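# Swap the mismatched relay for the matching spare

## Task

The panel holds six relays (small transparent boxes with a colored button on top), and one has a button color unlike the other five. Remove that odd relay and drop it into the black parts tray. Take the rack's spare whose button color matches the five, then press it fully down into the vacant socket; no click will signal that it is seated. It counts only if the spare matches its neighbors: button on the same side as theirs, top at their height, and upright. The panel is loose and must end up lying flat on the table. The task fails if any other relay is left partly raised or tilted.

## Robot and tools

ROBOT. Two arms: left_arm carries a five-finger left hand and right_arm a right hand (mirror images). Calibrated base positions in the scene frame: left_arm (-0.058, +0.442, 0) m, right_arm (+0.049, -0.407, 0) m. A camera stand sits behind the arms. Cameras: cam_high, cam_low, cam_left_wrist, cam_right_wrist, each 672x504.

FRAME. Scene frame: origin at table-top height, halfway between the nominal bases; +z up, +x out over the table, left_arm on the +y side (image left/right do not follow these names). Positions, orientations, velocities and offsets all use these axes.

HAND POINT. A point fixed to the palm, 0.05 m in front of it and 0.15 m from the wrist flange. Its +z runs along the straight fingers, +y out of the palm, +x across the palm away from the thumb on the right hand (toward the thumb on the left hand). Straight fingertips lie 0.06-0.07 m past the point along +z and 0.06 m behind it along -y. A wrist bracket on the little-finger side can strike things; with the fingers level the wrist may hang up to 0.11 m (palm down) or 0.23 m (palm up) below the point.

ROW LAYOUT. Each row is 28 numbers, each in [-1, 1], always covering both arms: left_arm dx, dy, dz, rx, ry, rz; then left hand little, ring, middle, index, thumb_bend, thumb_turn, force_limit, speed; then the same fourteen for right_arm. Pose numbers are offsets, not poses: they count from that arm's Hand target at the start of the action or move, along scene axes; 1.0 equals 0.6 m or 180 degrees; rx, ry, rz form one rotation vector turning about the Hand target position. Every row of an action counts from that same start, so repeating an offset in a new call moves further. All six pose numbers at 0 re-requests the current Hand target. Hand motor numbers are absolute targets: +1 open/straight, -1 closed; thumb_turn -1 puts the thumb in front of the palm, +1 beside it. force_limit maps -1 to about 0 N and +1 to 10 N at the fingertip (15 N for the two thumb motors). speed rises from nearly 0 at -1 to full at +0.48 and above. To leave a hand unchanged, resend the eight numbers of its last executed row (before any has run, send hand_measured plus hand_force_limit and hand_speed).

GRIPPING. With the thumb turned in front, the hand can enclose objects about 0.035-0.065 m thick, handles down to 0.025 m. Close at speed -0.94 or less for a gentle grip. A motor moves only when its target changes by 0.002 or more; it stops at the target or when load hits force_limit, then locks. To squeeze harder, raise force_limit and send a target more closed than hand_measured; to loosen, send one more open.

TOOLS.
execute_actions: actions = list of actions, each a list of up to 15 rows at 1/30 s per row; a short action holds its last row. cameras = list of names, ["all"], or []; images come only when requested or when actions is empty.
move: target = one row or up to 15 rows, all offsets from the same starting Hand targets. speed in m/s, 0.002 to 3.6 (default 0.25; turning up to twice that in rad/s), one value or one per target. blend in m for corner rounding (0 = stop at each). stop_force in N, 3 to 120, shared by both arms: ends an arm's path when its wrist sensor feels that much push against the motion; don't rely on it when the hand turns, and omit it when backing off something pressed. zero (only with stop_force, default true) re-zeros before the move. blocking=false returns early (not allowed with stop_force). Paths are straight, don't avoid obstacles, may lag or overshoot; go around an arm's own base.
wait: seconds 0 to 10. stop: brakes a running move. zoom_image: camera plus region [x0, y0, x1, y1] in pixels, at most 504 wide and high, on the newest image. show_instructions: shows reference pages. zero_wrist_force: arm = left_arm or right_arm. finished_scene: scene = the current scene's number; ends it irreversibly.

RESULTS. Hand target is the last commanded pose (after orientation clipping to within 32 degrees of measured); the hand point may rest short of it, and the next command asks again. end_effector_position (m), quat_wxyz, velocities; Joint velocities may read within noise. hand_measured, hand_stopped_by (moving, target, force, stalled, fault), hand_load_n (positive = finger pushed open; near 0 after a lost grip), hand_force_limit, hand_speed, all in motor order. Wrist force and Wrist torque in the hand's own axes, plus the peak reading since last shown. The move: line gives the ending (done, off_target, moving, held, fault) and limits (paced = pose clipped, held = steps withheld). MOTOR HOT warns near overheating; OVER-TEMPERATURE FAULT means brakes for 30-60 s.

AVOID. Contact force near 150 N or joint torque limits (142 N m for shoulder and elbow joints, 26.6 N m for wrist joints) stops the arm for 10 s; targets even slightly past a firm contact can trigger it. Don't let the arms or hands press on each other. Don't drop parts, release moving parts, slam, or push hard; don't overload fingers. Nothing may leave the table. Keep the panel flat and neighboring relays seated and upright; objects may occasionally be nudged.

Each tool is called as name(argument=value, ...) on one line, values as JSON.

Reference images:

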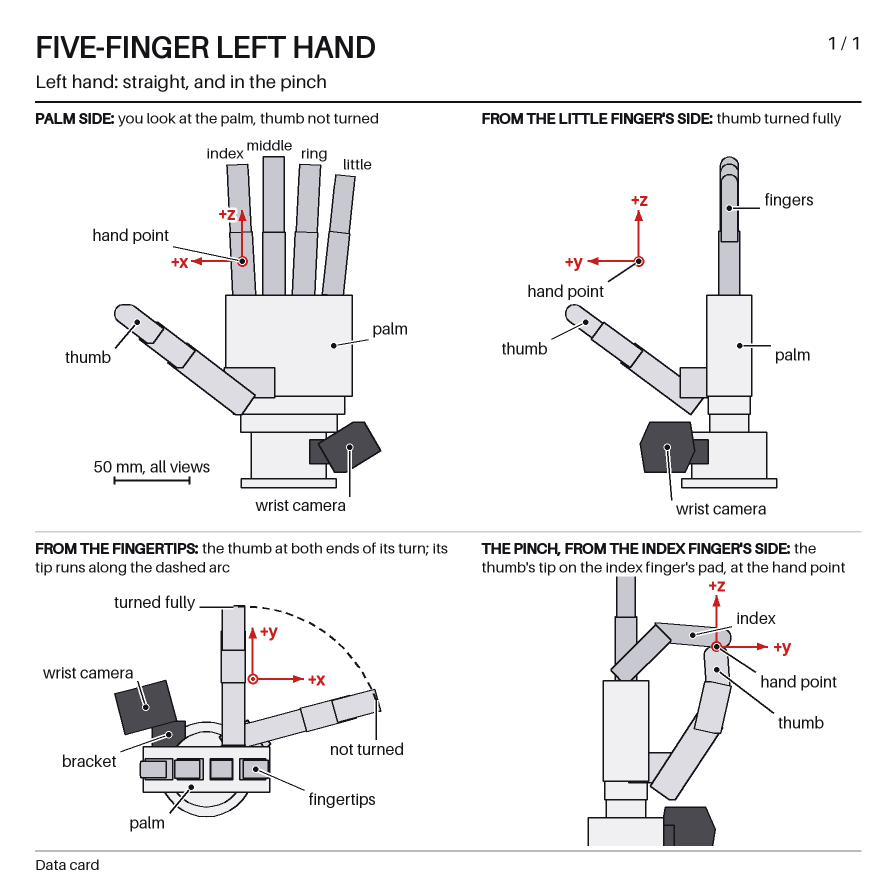

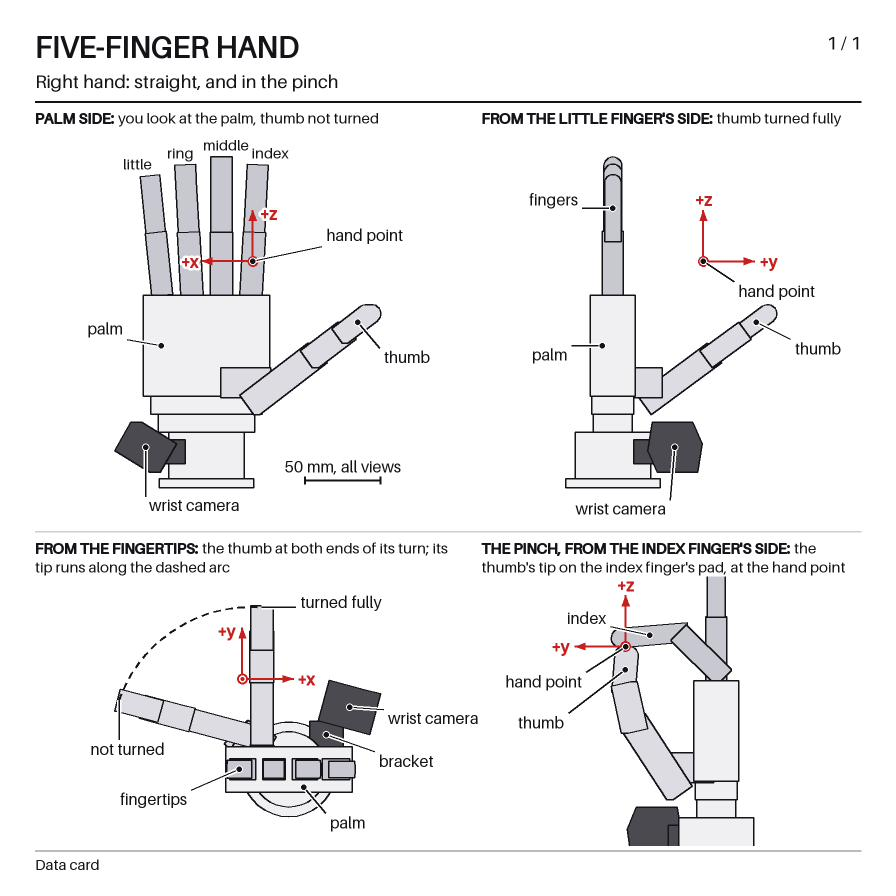

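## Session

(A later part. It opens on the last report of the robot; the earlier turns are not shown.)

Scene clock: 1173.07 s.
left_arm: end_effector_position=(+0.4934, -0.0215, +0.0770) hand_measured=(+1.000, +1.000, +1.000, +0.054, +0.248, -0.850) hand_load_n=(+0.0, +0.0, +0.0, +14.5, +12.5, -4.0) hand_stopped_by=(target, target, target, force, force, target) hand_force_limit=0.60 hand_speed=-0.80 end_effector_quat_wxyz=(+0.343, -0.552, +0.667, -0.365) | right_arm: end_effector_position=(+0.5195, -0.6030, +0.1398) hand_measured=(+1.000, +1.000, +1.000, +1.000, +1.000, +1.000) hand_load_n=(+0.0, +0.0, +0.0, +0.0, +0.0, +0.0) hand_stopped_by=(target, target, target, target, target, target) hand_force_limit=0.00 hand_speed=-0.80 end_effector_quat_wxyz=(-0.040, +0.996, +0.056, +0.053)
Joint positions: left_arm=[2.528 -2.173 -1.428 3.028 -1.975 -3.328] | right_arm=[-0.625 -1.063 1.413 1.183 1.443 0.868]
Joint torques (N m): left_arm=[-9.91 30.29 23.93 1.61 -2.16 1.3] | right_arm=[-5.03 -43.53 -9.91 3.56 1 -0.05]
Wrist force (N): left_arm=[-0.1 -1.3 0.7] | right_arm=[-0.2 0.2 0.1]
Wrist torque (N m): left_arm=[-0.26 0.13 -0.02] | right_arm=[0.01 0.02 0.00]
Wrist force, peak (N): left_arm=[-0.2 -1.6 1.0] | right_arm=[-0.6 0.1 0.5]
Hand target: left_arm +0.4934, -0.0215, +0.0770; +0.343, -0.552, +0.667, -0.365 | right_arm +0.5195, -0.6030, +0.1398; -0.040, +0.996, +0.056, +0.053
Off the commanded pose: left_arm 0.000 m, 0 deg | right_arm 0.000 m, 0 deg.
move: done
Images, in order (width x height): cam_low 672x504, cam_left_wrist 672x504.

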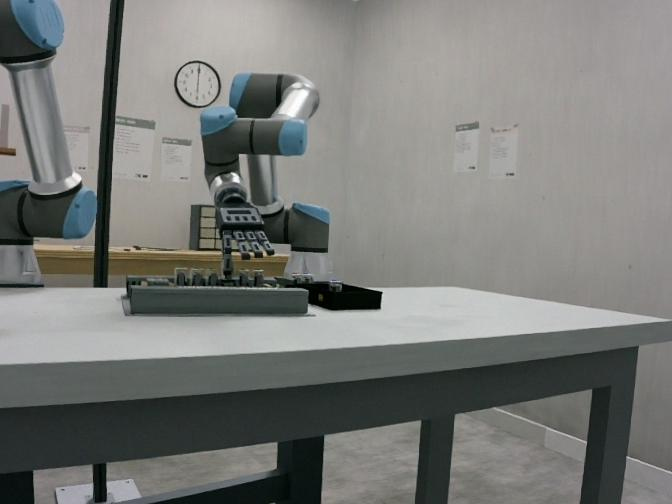

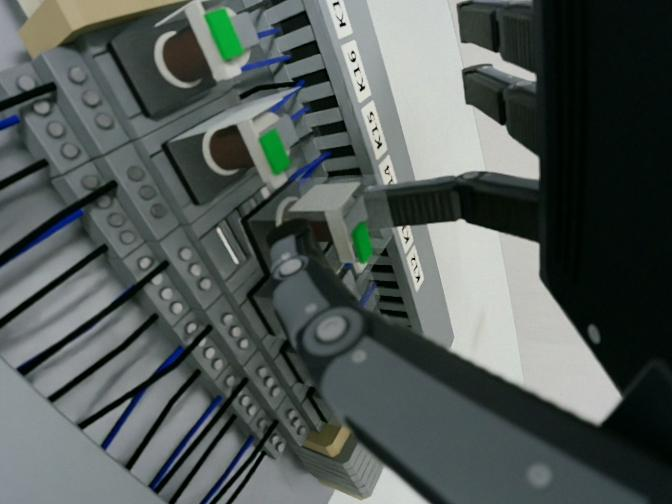

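move(target=[0,0,-0.0183,0,0,0,1,1,1,-0.4,-0.2,-0.85,0.6,-0.8,0,0,0,0,0,0,1,1,1,1,1,1,0,-0.8], speed=0.015, stop_force=6, cameras=["cam_left_wrist", "cam_low"])

zoom_image(camera="cam_left_wrist", region=[180, 60, 420, 300])

zoom_image(camera="cam_low", region=[205, 255, 255, 295])

Scene clock: 1183.97 s.
left_arm: end_effector_position=(+0.4934, -0.0215, +0.0692) hand_measured=(+1.000, +1.000, +1.000, +0.054, +0.248, -0.850) hand_load_n=(+0.0, +0.0, +0.0, +15.0, +11.5, -4.0) hand_stopped_by=(target, target, target, force, force, target) hand_force_limit=0.60 hand_speed=-0.80 end_effector_quat_wxyz=(+0.343, -0.552, +0.667, -0.365) | right_arm: end_effector_position=(+0.5195, -0.6030, +0.1398) hand_measured=(+1.000, +1.000, +1.000, +1.000, +1.000, +1.000) hand_load_n=(+0.0, +0.0, +0.0, +0.0, +0.0, +0.0) hand_stopped_by=(target, target, target, target, target, target) hand_force_limit=0.00 hand_speed=-0.80 end_effector_quat_wxyz=(-0.040, +0.996, +0.056, +0.053)
Joint positions: left_arm=[2.528 -2.181 -1.436 3.044 -1.975 -3.328] | right_arm=[-0.625 -1.063 1.413 1.183 1.443 0.868]
Joint torques (N m): left_arm=[-9.23 52.37 21.22 -2.28 0.96 0.65] | right_arm=[-4.87 -43.38 -9.96 3.55 1.01 -0.05]
Wrist force (N): left_arm=[-0.6 -7.7 -1.2] | right_arm=[-0.2 0.2 0.1]
Wrist torque (N m): left_arm=[-0.40 0.13 0.01] | right_arm=[0.02 0.03 0.00]
Wrist force, peak (N): left_arm=[-1.5 -15.6 -6.1] | right_arm=[-0.4 0.3 0.6]
Hand target: left_arm +0.4934, -0.0215, +0.0692; +0.343, -0.552, +0.667, -0.365 (not the last commanded pose) | right_arm +0.5195, -0.6030, +0.1398; -0.040, +0.996, +0.056, +0.053
Off the commanded pose: left_arm 0.003 m, 0 deg | right_arm 0.000 m, 0 deg.
move: contact (left_arm)
Images, in order (width x height): cam_low 672x504, cam_left_wrist 672x504.

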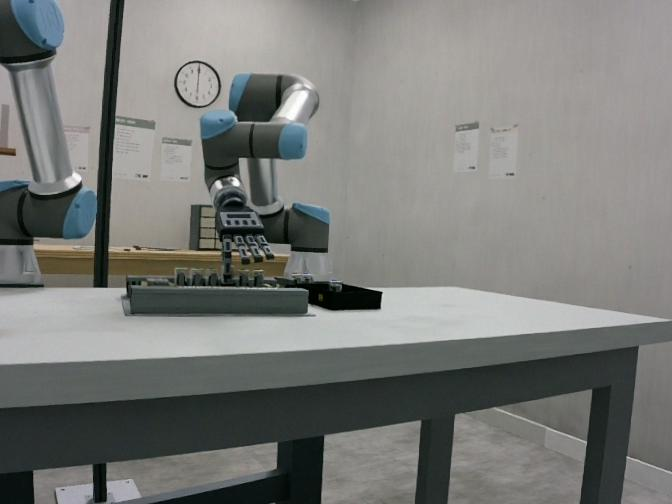

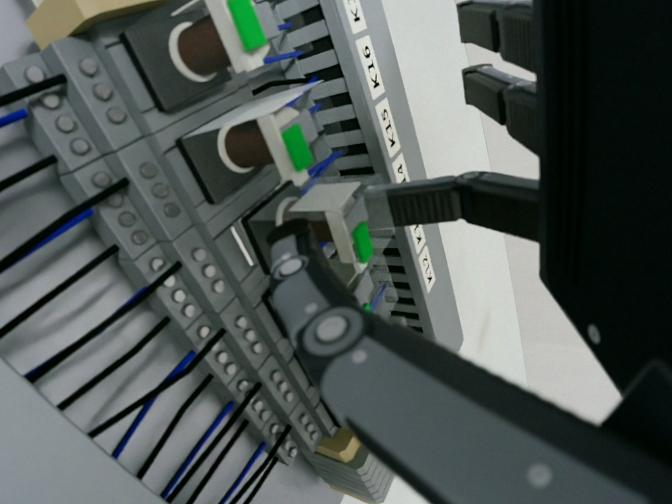

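Scaled by 2.100.

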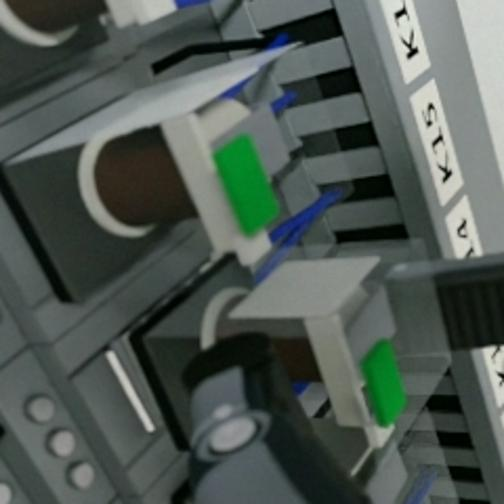

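Scaled by 10.080.

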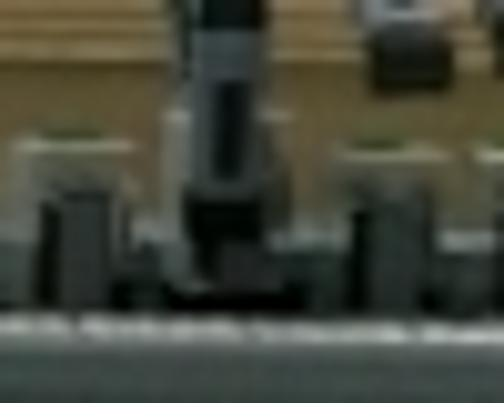

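move(target=[0,0,-0.015,0,0,0,1,1,1,-0.4,-0.2,-0.85,0.6,-0.8,0,0,0,0,0,0,1,1,1,1,1,1,0,-0.8], speed=0.006, stop_force=10, cameras=["cam_left_wrist", "cam_low"])

zoom_image(camera="cam_left_wrist", region=[180, 60, 420, 300])

zoom_image(camera="cam_low", region=[205, 255, 255, 295])

Scene clock: 1193.27 s.
left_arm: end_effector_position=(+0.4935, -0.0216, +0.0687) hand_measured=(+1.000, +1.000, +1.000, +0.054, +0.248, -0.850) hand_load_n=(+0.0, +0.0, +0.0, +15.0, +10.0, -4.0) hand_stopped_by=(target, target, target, force, force, target) hand_force_limit=0.60 hand_speed=-0.80 end_effector_quat_wxyz=(+0.343, -0.552, +0.667, -0.366) | right_arm: end_effector_position=(+0.5195, -0.6030, +0.1398) hand_measured=(+1.000, +1.000, +1.000, +1.000, +1.000, +1.000) hand_load_n=(+0.0, +0.0, +0.0, +0.0, +0.0, +0.0) hand_stopped_by=(target, target, target, target, target, target) hand_force_limit=0.00 hand_speed=-0.80 end_effector_quat_wxyz=(-0.040, +0.996, +0.056, +0.053)
Joint positions: left_arm=[2.528 -2.182 -1.436 3.046 -1.975 -3.328] | right_arm=[-0.625 -1.063 1.413 1.183 1.443 0.868]
Joint torques (N m): left_arm=[-9.73 48.91 19.43 -2.28 0.96 0.26] | right_arm=[-5.1 -43.6 -9.76 3.6 0.88 -0.02]
Wrist force (N): left_arm=[-1.1 -12.8 -4.7] | right_arm=[0.0 0.1 0.3]
Wrist torque (N m): left_arm=[-0.55 0.04 0.08] | right_arm=[0.00 0.00 0.00]
Wrist force, peak (N): left_arm=[-1.5 -18.0 -6.8] | right_arm=[-0.2 -0.2 0.5]
Hand target: left_arm +0.4935, -0.0216, +0.0687; +0.343, -0.552, +0.667, -0.366 (not the last commanded pose) | right_arm +0.5195, -0.6030, +0.1398; -0.040, +0.996, +0.056, +0.053
Off the commanded pose: left_arm 0.009 m, 0 deg | right_arm 0.000 m, 0 deg.
move: contact (left_arm)
Images, in order (width x height): cam_low 672x504, cam_left_wrist 672x504.

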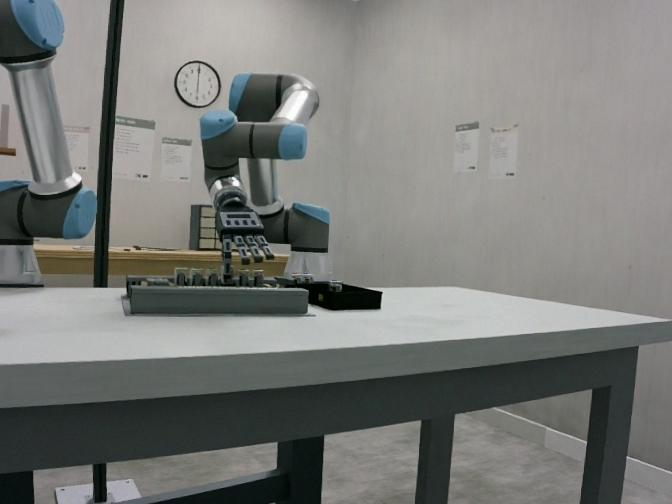

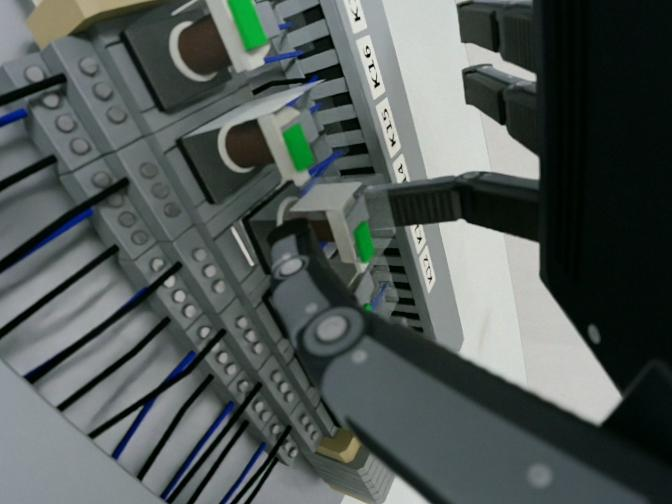

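Scaled by 2.100.

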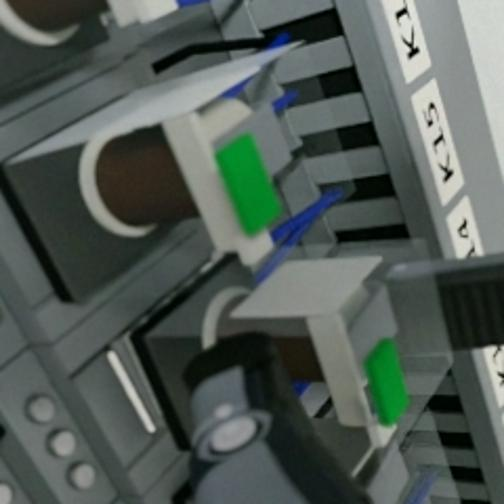

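Scaled by 10.080.

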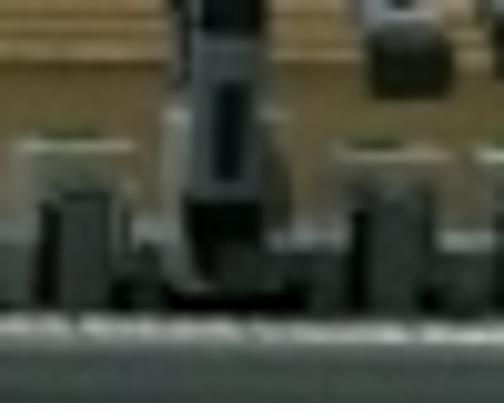

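zoom_image(camera="cam_left_wrist", region=[260, 110, 340, 190])

zoom_image(camera="cam_left_wrist", region=[310, 190, 390, 270])

zoom_image(camera="cam_left_wrist", region=[220, 190, 320, 290])

Scaled by 6.300.

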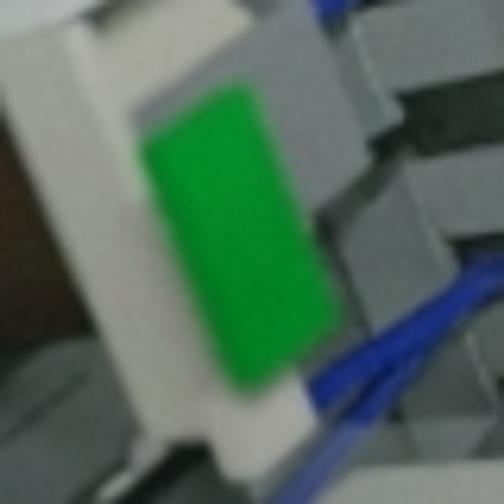

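Scaled by 6.300.

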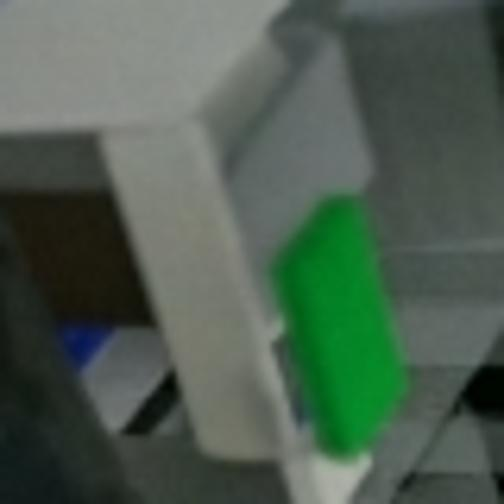

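Scaled by 5.040.

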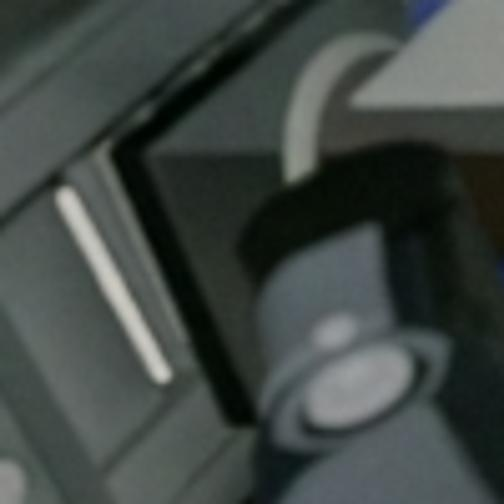

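move(target=[0,0,0.085,0,0,0,1,1,1,-0.4,-0.2,-0.85,0.6,-0.8,0,0,0,0,0,0,1,1,1,1,1,1,0,-0.8], speed=0.05, cameras=["cam_left_wrist", "cam_low", "cam_high"])

zoom_image(camera="cam_left_wrist", region=[130, 170, 230, 290])

zoom_image(camera="cam_left_wrist", region=[220, 170, 400, 300])

zoom_image(camera="cam_low", region=[205, 235, 265, 295])

Scene clock: 1215.43 s.
left_arm: end_effector_position=(+0.4935, -0.0216, +0.1197) hand_measured=(+1.000, +1.000, +1.000, +0.054, +0.248, -0.850) hand_load_n=(+0.0, +0.0, +0.0, +14.5, +12.5, -4.0) hand_stopped_by=(target, target, target, force, force, target) hand_force_limit=0.60 hand_speed=-0.80 end_effector_quat_wxyz=(+0.343, -0.552, +0.667, -0.366) | right_arm: end_effector_position=(+0.5195, -0.6030, +0.1398) hand_measured=(+1.000, +1.000, +1.000, +1.000, +1.000, +1.000) hand_load_n=(+0.0, +0.0, +0.0, +0.0, +0.0, +0.0) hand_stopped_by=(target, target, target, target, target, target) hand_force_limit=0.00 hand_speed=-0.80 end_effector_quat_wxyz=(-0.040, +0.996, +0.056, +0.053)
Joint positions: left_arm=[2.528 -2.132 -1.376 2.936 -1.975 -3.327] | right_arm=[-0.625 -1.063 1.413 1.183 1.443 0.868]
Joint torques (N m): left_arm=[-7.91 54.76 25.21 -1.42 0.4 -0.36] | right_arm=[-4.49 -43.67 -9.93 3.49 0.94 -0.04]
Wrist force (N): left_arm=[0.1 -1.4 0.6] | right_arm=[-0.1 0.0 0.1]
Wrist torque (N m): left_arm=[-0.28 0.09 -0.01] | right_arm=[-0.01 0.01 0.00]
Wrist force, peak (N): left_arm=[-1.6 -13.4 -4.9] | right_arm=[-0.3 0.1 0.6]
Hand target: left_arm +0.4935, -0.0216, +0.1197; +0.343, -0.552, +0.667, -0.366 | right_arm +0.5195, -0.6030, +0.1398; -0.040, +0.996, +0.056, +0.053
Off the commanded pose: left_arm 0.000 m, 0 deg | right_arm 0.000 m, 0 deg.
move: done
Images, in order (width x height): cam_high 672x504, cam_low 672x504, cam_left_wrist 672x504.

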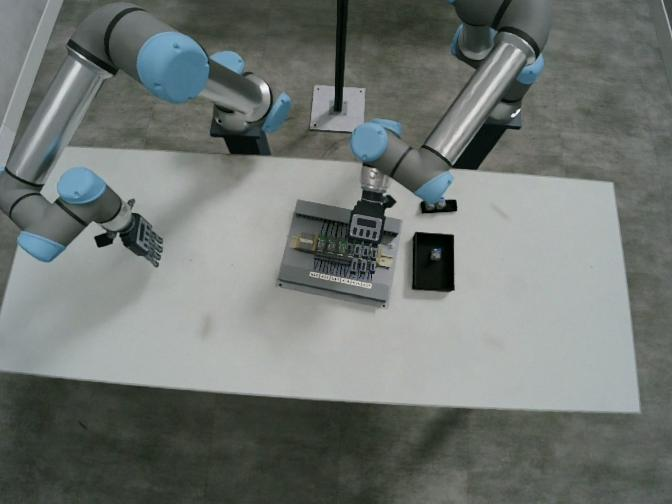

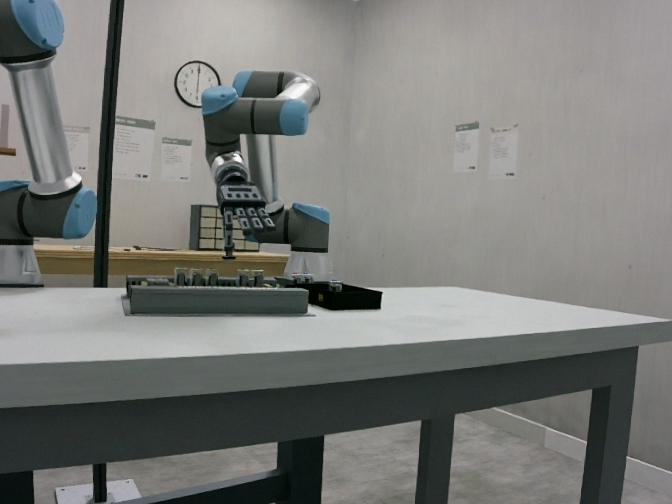

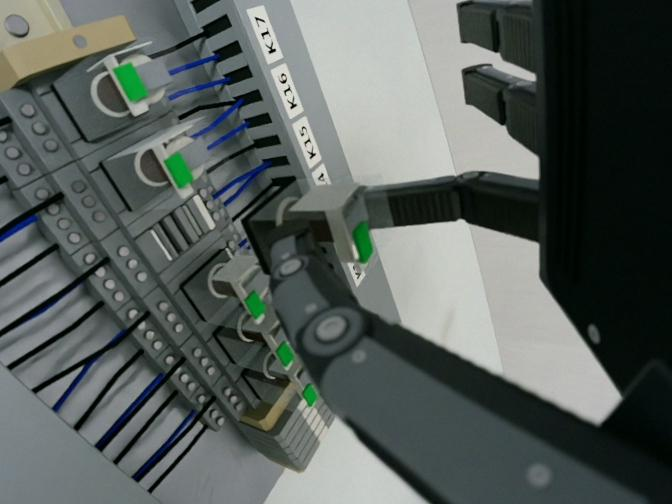

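Scaled by 4.200.

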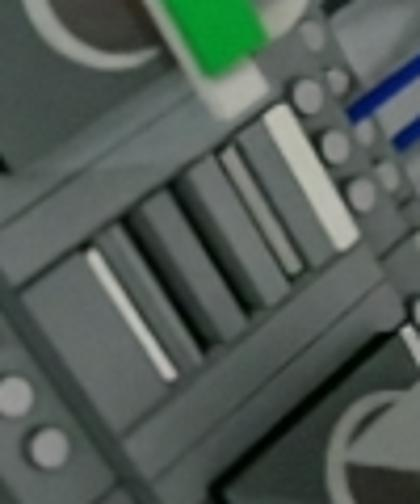

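Scaled by 2.800.

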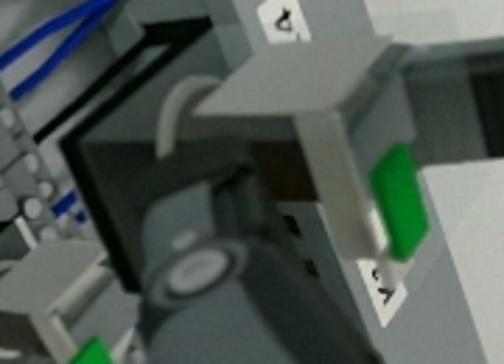

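Scaled by 8.400.

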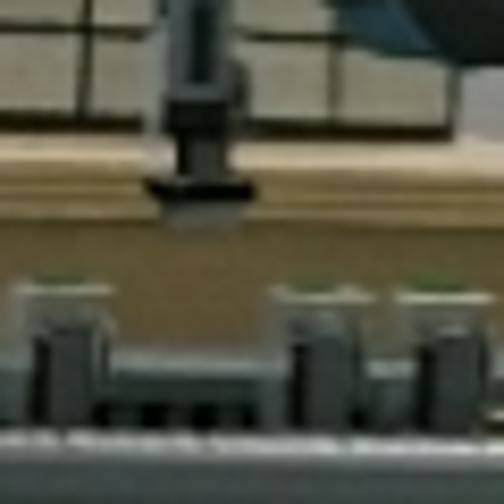

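zoom_image(camera="cam_left_wrist", region=[90, 110, 210, 230])

zoom_image(camera="cam_left_wrist", region=[170, 230, 290, 350])

zoom_image(camera="cam_left_wrist", region=[230, 160, 390, 320])

Scaled by 4.200.

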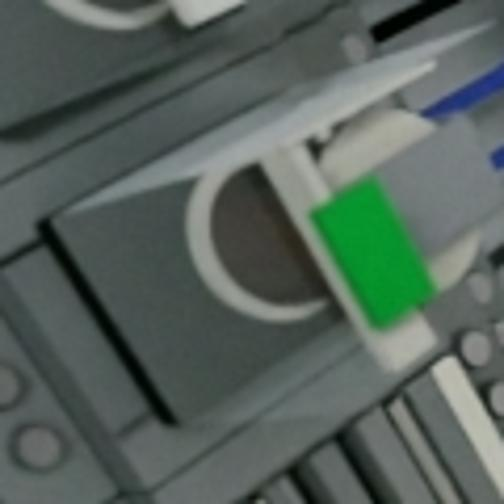

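Scaled by 4.200.

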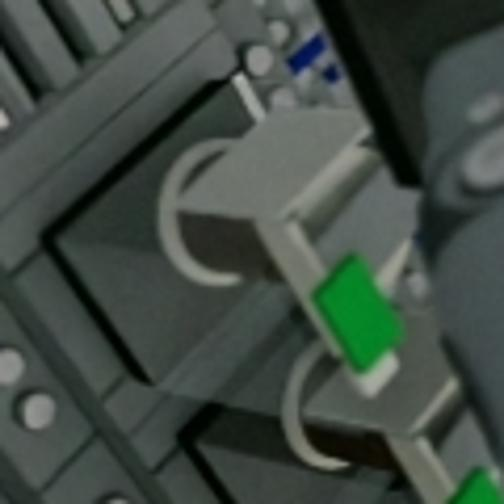

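Scaled by 3.150.

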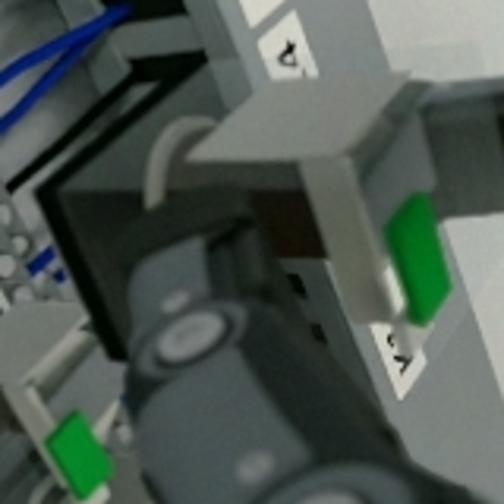

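zoom_image(camera="cam_low", region=[215, 245, 245, 275])

zoom_image(camera="cam_low", region=[170, 255, 280, 305])

Scaled by 16.800.

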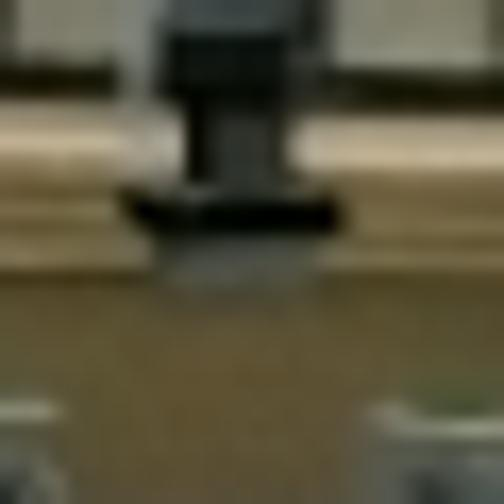

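Scaled by 4.582.

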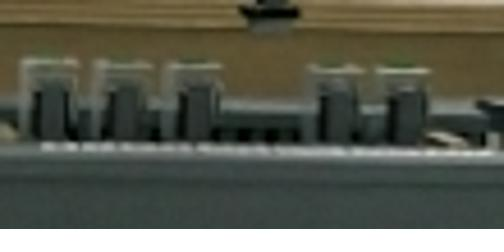

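wait(seconds=0, cameras=["all"])

Scene clock: 1270.33 s.
left_arm: end_effector_position=(+0.4935, -0.0216, +0.1197) hand_measured=(+1.000, +1.000, +1.000, +0.054, +0.248, -0.850) hand_load_n=(+0.0, +0.0, +0.0, +14.5, +12.0, -4.0) hand_stopped_by=(target, target, target, force, force, target) hand_force_limit=0.60 hand_speed=-0.80 end_effector_quat_wxyz=(+0.343, -0.552, +0.667, -0.366) | right_arm: end_effector_position=(+0.5195, -0.6030, +0.1398) hand_measured=(+1.000, +1.000, +1.000, +1.000, +1.000, +1.000) hand_load_n=(+0.0, +0.0, +0.0, +0.5, -0.5, +0.0) hand_stopped_by=(target, target, target, target, target, target) hand_force_limit=0.00 hand_speed=-0.80 end_effector_quat_wxyz=(-0.040, +0.996, +0.056, +0.053)
Joint positions: left_arm=[2.528 -2.132 -1.376 2.936 -1.975 -3.328] | right_arm=[-0.625 -1.063 1.413 1.183 1.443 0.868]
Joint torques (N m): left_arm=[-7.17 55.26 23.92 -1.91 -1.25 -0.97] | right_arm=[-4.21 -43.42 -9.98 3.55 0.91 -0.03]
Wrist force (N): left_arm=[-0.1 -1.1 0.7] | right_arm=[0.0 0.1 0.4]
Wrist torque (N m): left_arm=[-0.24 0.11 -0.02] | right_arm=[0.00 -0.01 0.01]
Wrist force, peak (N): left_arm=[0.1 -1.4 1.0] | right_arm=[-0.2 0.1 0.5]
Hand target: left_arm +0.4935, -0.0216, +0.1197; +0.343, -0.552, +0.667, -0.366 | right_arm +0.5195, -0.6030, +0.1398; -0.040, +0.996, +0.056, +0.053
Off the commanded pose: left_arm 0.000 m, 0 deg | right_arm 0.000 m, 0 deg.

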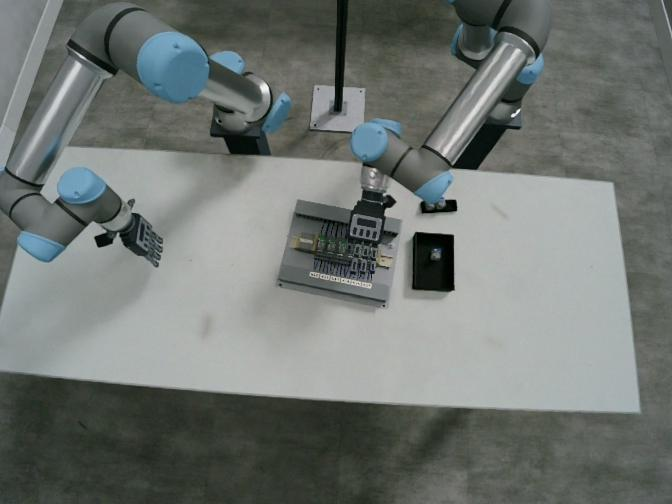

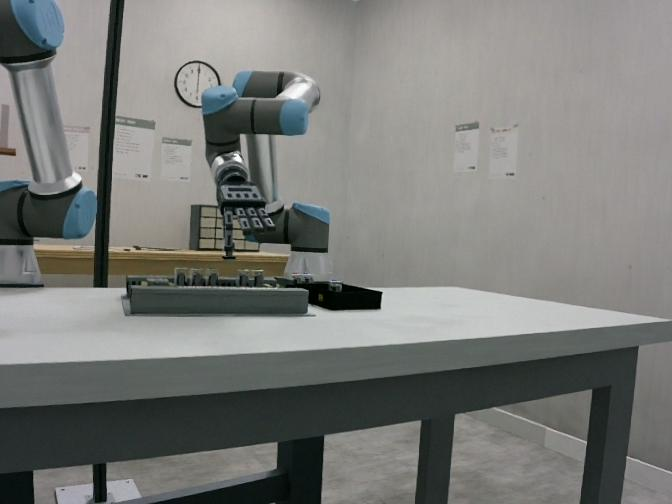

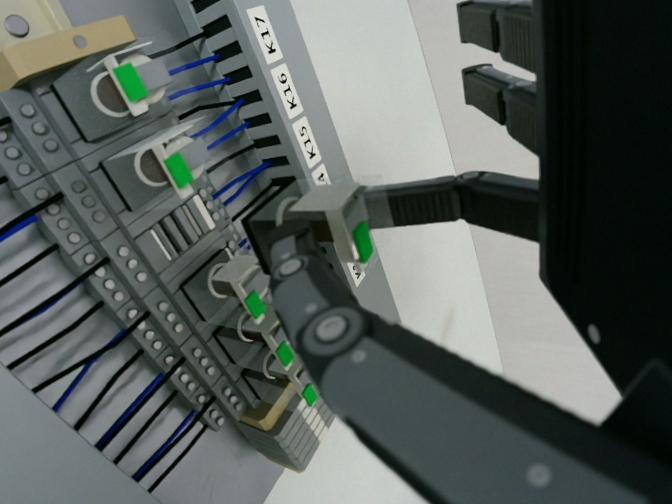

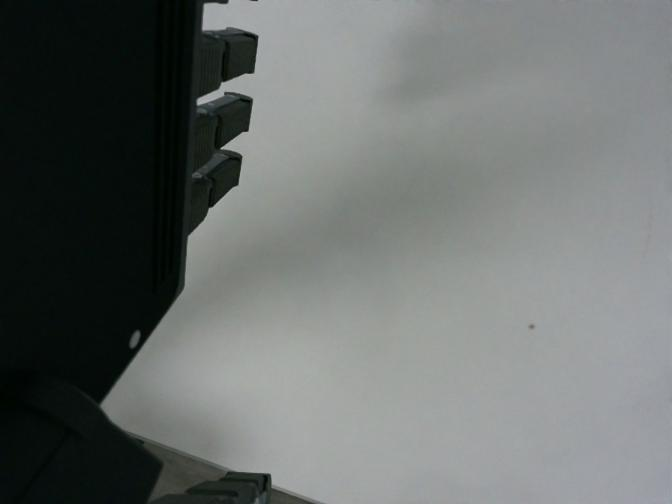

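zoom_image(camera="cam_left_wrist", region=[200, 120, 420, 300])

zoom_image(camera="cam_low", region=[150, 230, 310, 320])

Scaled by 2.291.

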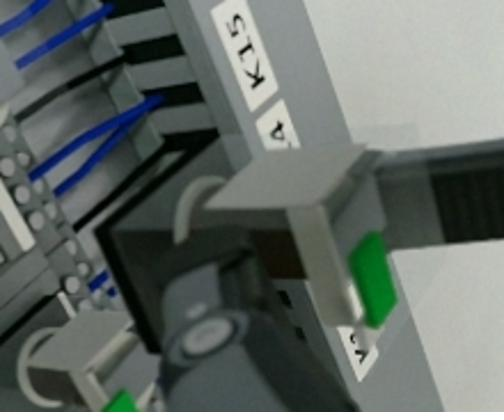

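Scaled by 3.150.

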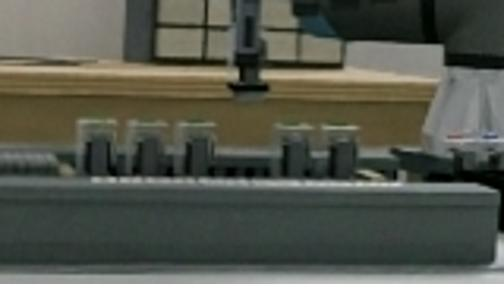

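move(target=[0,0,-0.0725,0,0,0,1,1,1,-0.4,-0.2,-0.85,0.6,-0.8,0,0,0,0,0,0,1,1,1,1,1,1,0,-0.8], speed=0.08, cameras=["cam_low","cam_left_wrist"])

zoom_image(camera="cam_low", region=[190, 255, 270, 300])

zoom_image(camera="cam_left_wrist", region=[60, 40, 400, 380])

Scene clock: 1279.40 s.
left_arm: end_effector_position=(+0.4935, -0.0215, +0.0763) hand_measured=(+1.000, +1.000, +1.000, +0.054, +0.248, -0.850) hand_load_n=(+0.0, +0.0, +0.0, +14.5, +12.0, -3.5) hand_stopped_by=(target, target, target, force, force, target) hand_force_limit=0.60 hand_speed=-0.80 end_effector_quat_wxyz=(+0.343, -0.552, +0.667, -0.366) | right_arm: end_effector_position=(+0.5195, -0.6030, +0.1398) hand_measured=(+1.000, +1.000, +1.000, +1.000, +1.000, +1.000) hand_load_n=(+0.0, +0.0, +0.0, +0.0, +0.0, +0.0) hand_stopped_by=(target, target, target, target, target, target) hand_force_limit=0.00 hand_speed=-0.80 end_effector_quat_wxyz=(-0.040, +0.996, +0.056, +0.053)
Joint positions: left_arm=[2.528 -2.173 -1.428 3.03 -1.975 -3.328] | right_arm=[-0.625 -1.063 1.413 1.183 1.443 0.868]
Joint torques (N m): left_arm=[-8.5 30.61 10.98 2 -0.12 0.76] | right_arm=[-4.4 -43.53 -9.53 3.44 0.94 -0.04]
Wrist force (N): left_arm=[0.0 -1.4 0.6] | right_arm=[0.0 0.1 0.2]
Wrist torque (N m): left_arm=[-0.27 0.11 -0.01] | right_arm=[0.00 0.00 0.00]
Wrist force, peak (N): left_arm=[-0.1 -1.9 0.4] | right_arm=[0.0 -0.1 0.6]
Hand target: left_arm +0.4935, -0.0216, +0.0762; +0.343, -0.552, +0.667, -0.366 | right_arm +0.5195, -0.6030, +0.1398; -0.040, +0.996, +0.056, +0.053
Off the commanded pose: left_arm 0.000 m, 0 deg | right_arm 0.000 m, 0 deg.
move: done
Images, in order (width x height): cam_low 672x504, cam_left_wrist 672x504.

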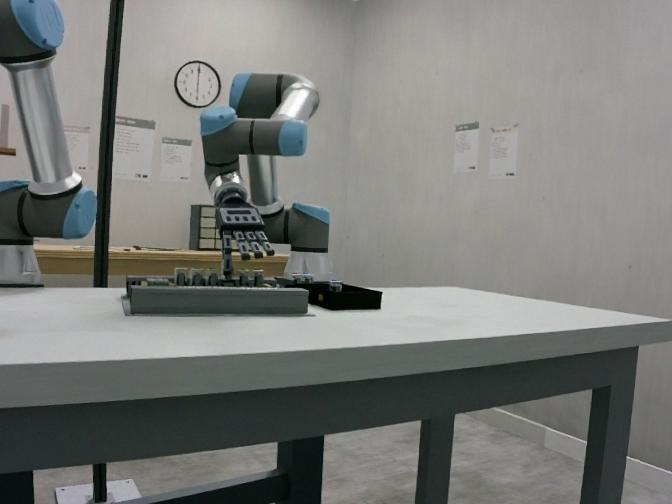

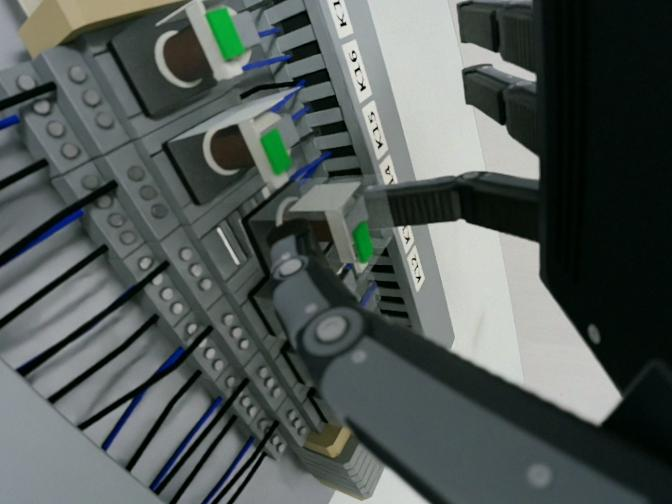

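Scaled by 6.300.

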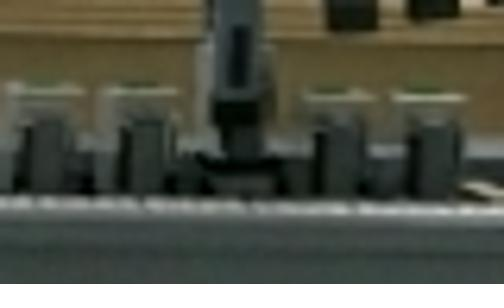

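Scaled by 1.482.

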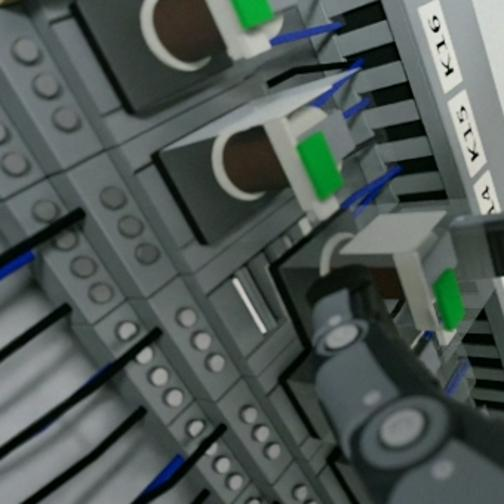

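zoom_image(camera="cam_low", region=[214, 268, 246, 292])

zoom_image(camera="cam_left_wrist", region=[150, 80, 300, 200])

zoom_image(camera="cam_left_wrist", region=[230, 165, 390, 290])

Scaled by 15.750.

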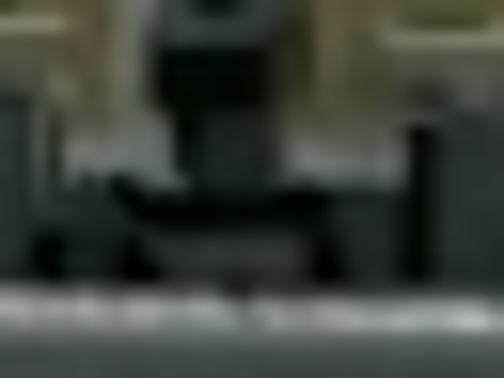

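Scaled by 3.360.

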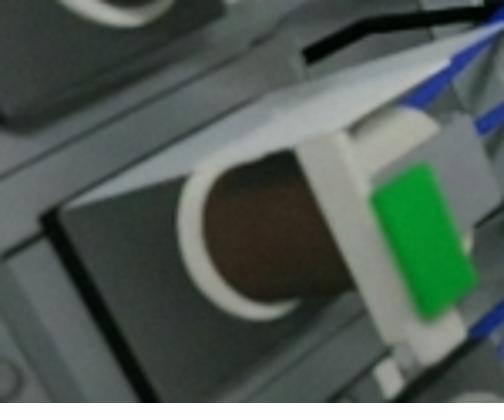

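Scaled by 3.150.

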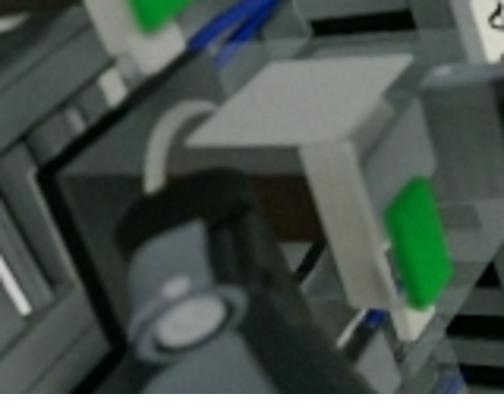

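zoom_image(camera="cam_left_wrist", region=[155, 90, 235, 210])

zoom_image(camera="cam_left_wrist", region=[235, 170, 315, 290])

Scaled by 4.200.

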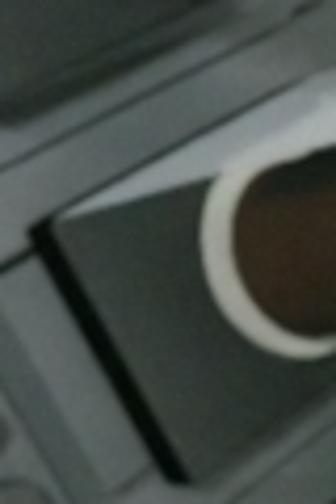

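Scaled by 4.200.

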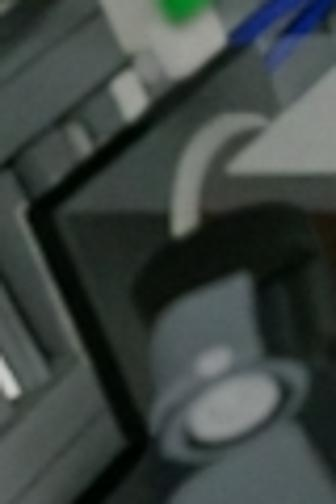

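move(target=[[0,0,0,0,0,0,1,1,1,-0.4,-0.2,-0.85,0.6,-0.8,0.134,0.25,0.2,0.328,0.102,0.0566,-1,-1,-1,-1,1,1,0,0.2]], speed=0.3, cameras=["cam_high","cam_right_wrist"])

Scene clock: 1355.30 s.
left_arm: end_effector_position=(+0.4935, -0.0216, +0.0762) hand_measured=(+1.000, +1.000, +1.000, +0.054, +0.248, -0.850) hand_load_n=(-0.5, -0.5, +0.0, +14.5, +12.5, -4.0) hand_stopped_by=(target, target, target, force, force, target) hand_force_limit=0.60 hand_speed=-0.80 end_effector_quat_wxyz=(+0.343, -0.552, +0.667, -0.366) | right_arm: end_effector_position=(+0.5999, -0.4530, +0.2598) hand_measured=(-1.000, -1.000, -1.000, -1.000, +1.000, +1.000) hand_load_n=(+0.0, +0.0, +0.0, +0.0, +0.0, +0.0) hand_stopped_by=(target, target, target, target, target, target) hand_force_limit=0.00 hand_speed=0.20 end_effector_quat_wxyz=(-0.535, +0.835, +0.100, -0.082)
Joint positions: left_arm=[2.528 -2.173 -1.428 3.03 -1.975 -3.328] | right_arm=[-0.581 -0.658 0.888 2.354 0.901 0.401]
Joint torques (N m): left_arm=[-7.98 31.1 10.83 1.63 0.96 0.92] | right_arm=[8.42 -39.69 -16.39 4.11 -1.77 -1.14]
Wrist force (N): left_arm=[0.0 -1.4 0.5] | right_arm=[0.6 0.1 0.7]
Wrist torque (N m): left_arm=[-0.26 0.10 -0.02] | right_arm=[-0.01 -0.07 0.11]
Wrist force, peak (N): left_arm=[0.0 -1.6 0.9] | right_arm=[0.9 -0.2 0.9]
Hand target: left_arm +0.4935, -0.0216, +0.0762; +0.343, -0.552, +0.667, -0.366 | right_arm +0.5999, -0.4530, +0.2598; -0.535, +0.835, +0.100, -0.082
Off the commanded pose: left_arm 0.000 m, 0 deg | right_arm 0.000 m, 0 deg.
move: done
Images, in order (width x height): cam_high 672x504, cam_right_wrist 672x504.

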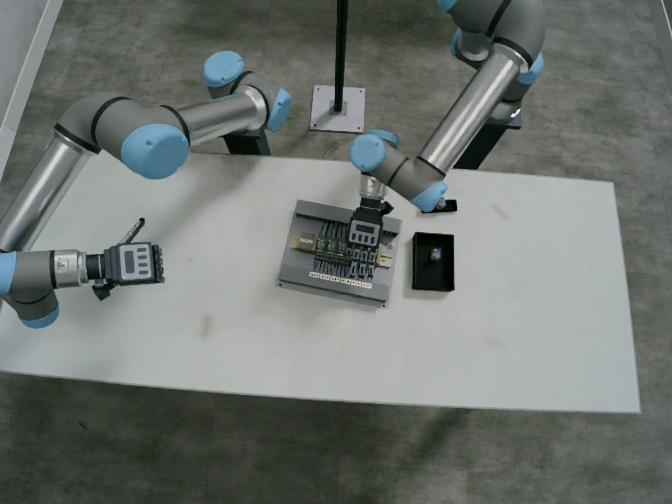

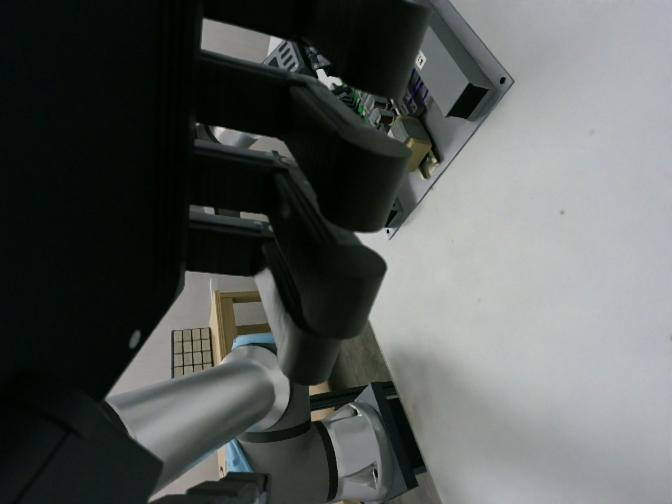

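move(target=[[0,0,0,0,0,0,1,1,1,-0.4,-0.2,-0.85,0.6,-0.8,0.027,0.45,-0.08,0,0,0,1,1,1,1,1,1,0,0.2]], speed=0.25, cameras=["cam_high","cam_right_wrist"])

Scene clock: 1361.30 s.
left_arm: end_effector_position=(+0.4935, -0.0216, +0.0762) hand_measured=(+1.000, +1.000, +1.000, +0.054, +0.248, -0.850) hand_load_n=(+0.0, +0.0, +0.0, +14.5, +12.0, -3.5) hand_stopped_by=(target, target, target, force, force, target) hand_force_limit=0.60 hand_speed=-0.80 end_effector_quat_wxyz=(+0.343, -0.552, +0.667, -0.366) | right_arm: end_effector_position=(+0.6161, -0.1831, +0.2118) hand_measured=(+1.000, +1.000, +1.000, +1.000, +1.000, +1.000) hand_load_n=(+0.0, +0.0, +0.0, +0.0, +0.0, +0.0) hand_stopped_by=(target, target, target, target, target, target) hand_force_limit=0.00 hand_speed=0.20 end_effector_quat_wxyz=(-0.535, +0.835, +0.100, -0.082)
Joint positions: left_arm=[2.528 -2.173 -1.428 3.03 -1.975 -3.328] | right_arm=[-0.182 -0.644 0.941 2.005 0.59 0.779]
Joint torques (N m): left_arm=[-8.41 33.11 10.86 1.62 1.07 0.84] | right_arm=[7.67 -38.77 -20.48 0.74 -2.13 1.4]
Wrist force (N): left_arm=[0.0 -1.2 0.7] | right_arm=[0.3 -0.4 1.0]
Wrist torque (N m): left_arm=[-0.27 0.10 -0.02] | right_arm=[-0.13 -0.01 -0.18]
Wrist force, peak (N): left_arm=[-0.1 -1.5 1.0] | right_arm=[0.7 -0.6 2.2]
Hand target: left_arm +0.4935, -0.0216, +0.0762; +0.343, -0.552, +0.667, -0.366 | right_arm +0.6161, -0.1830, +0.2118; -0.535, +0.835, +0.100, -0.082
Off the commanded pose: left_arm 0.000 m, 0 deg | right_arm 0.000 m, 0 deg.
move: done
Images, in order (width x height): cam_high 672x504, cam_right_wrist 672x504.

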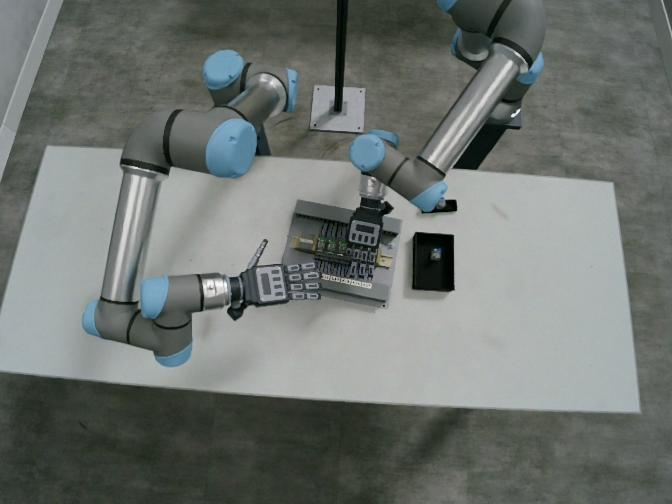

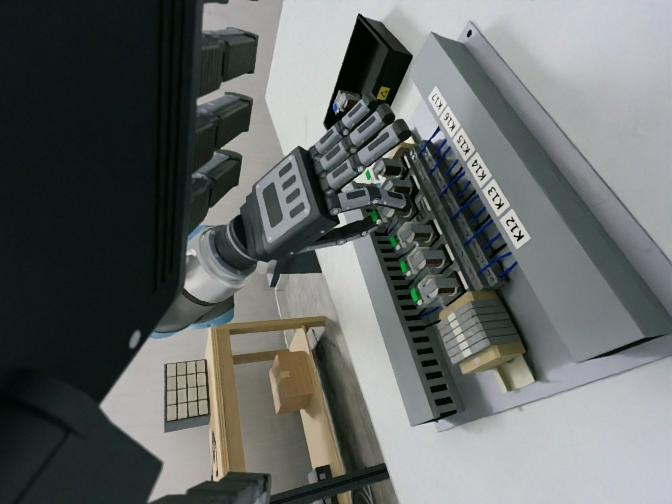

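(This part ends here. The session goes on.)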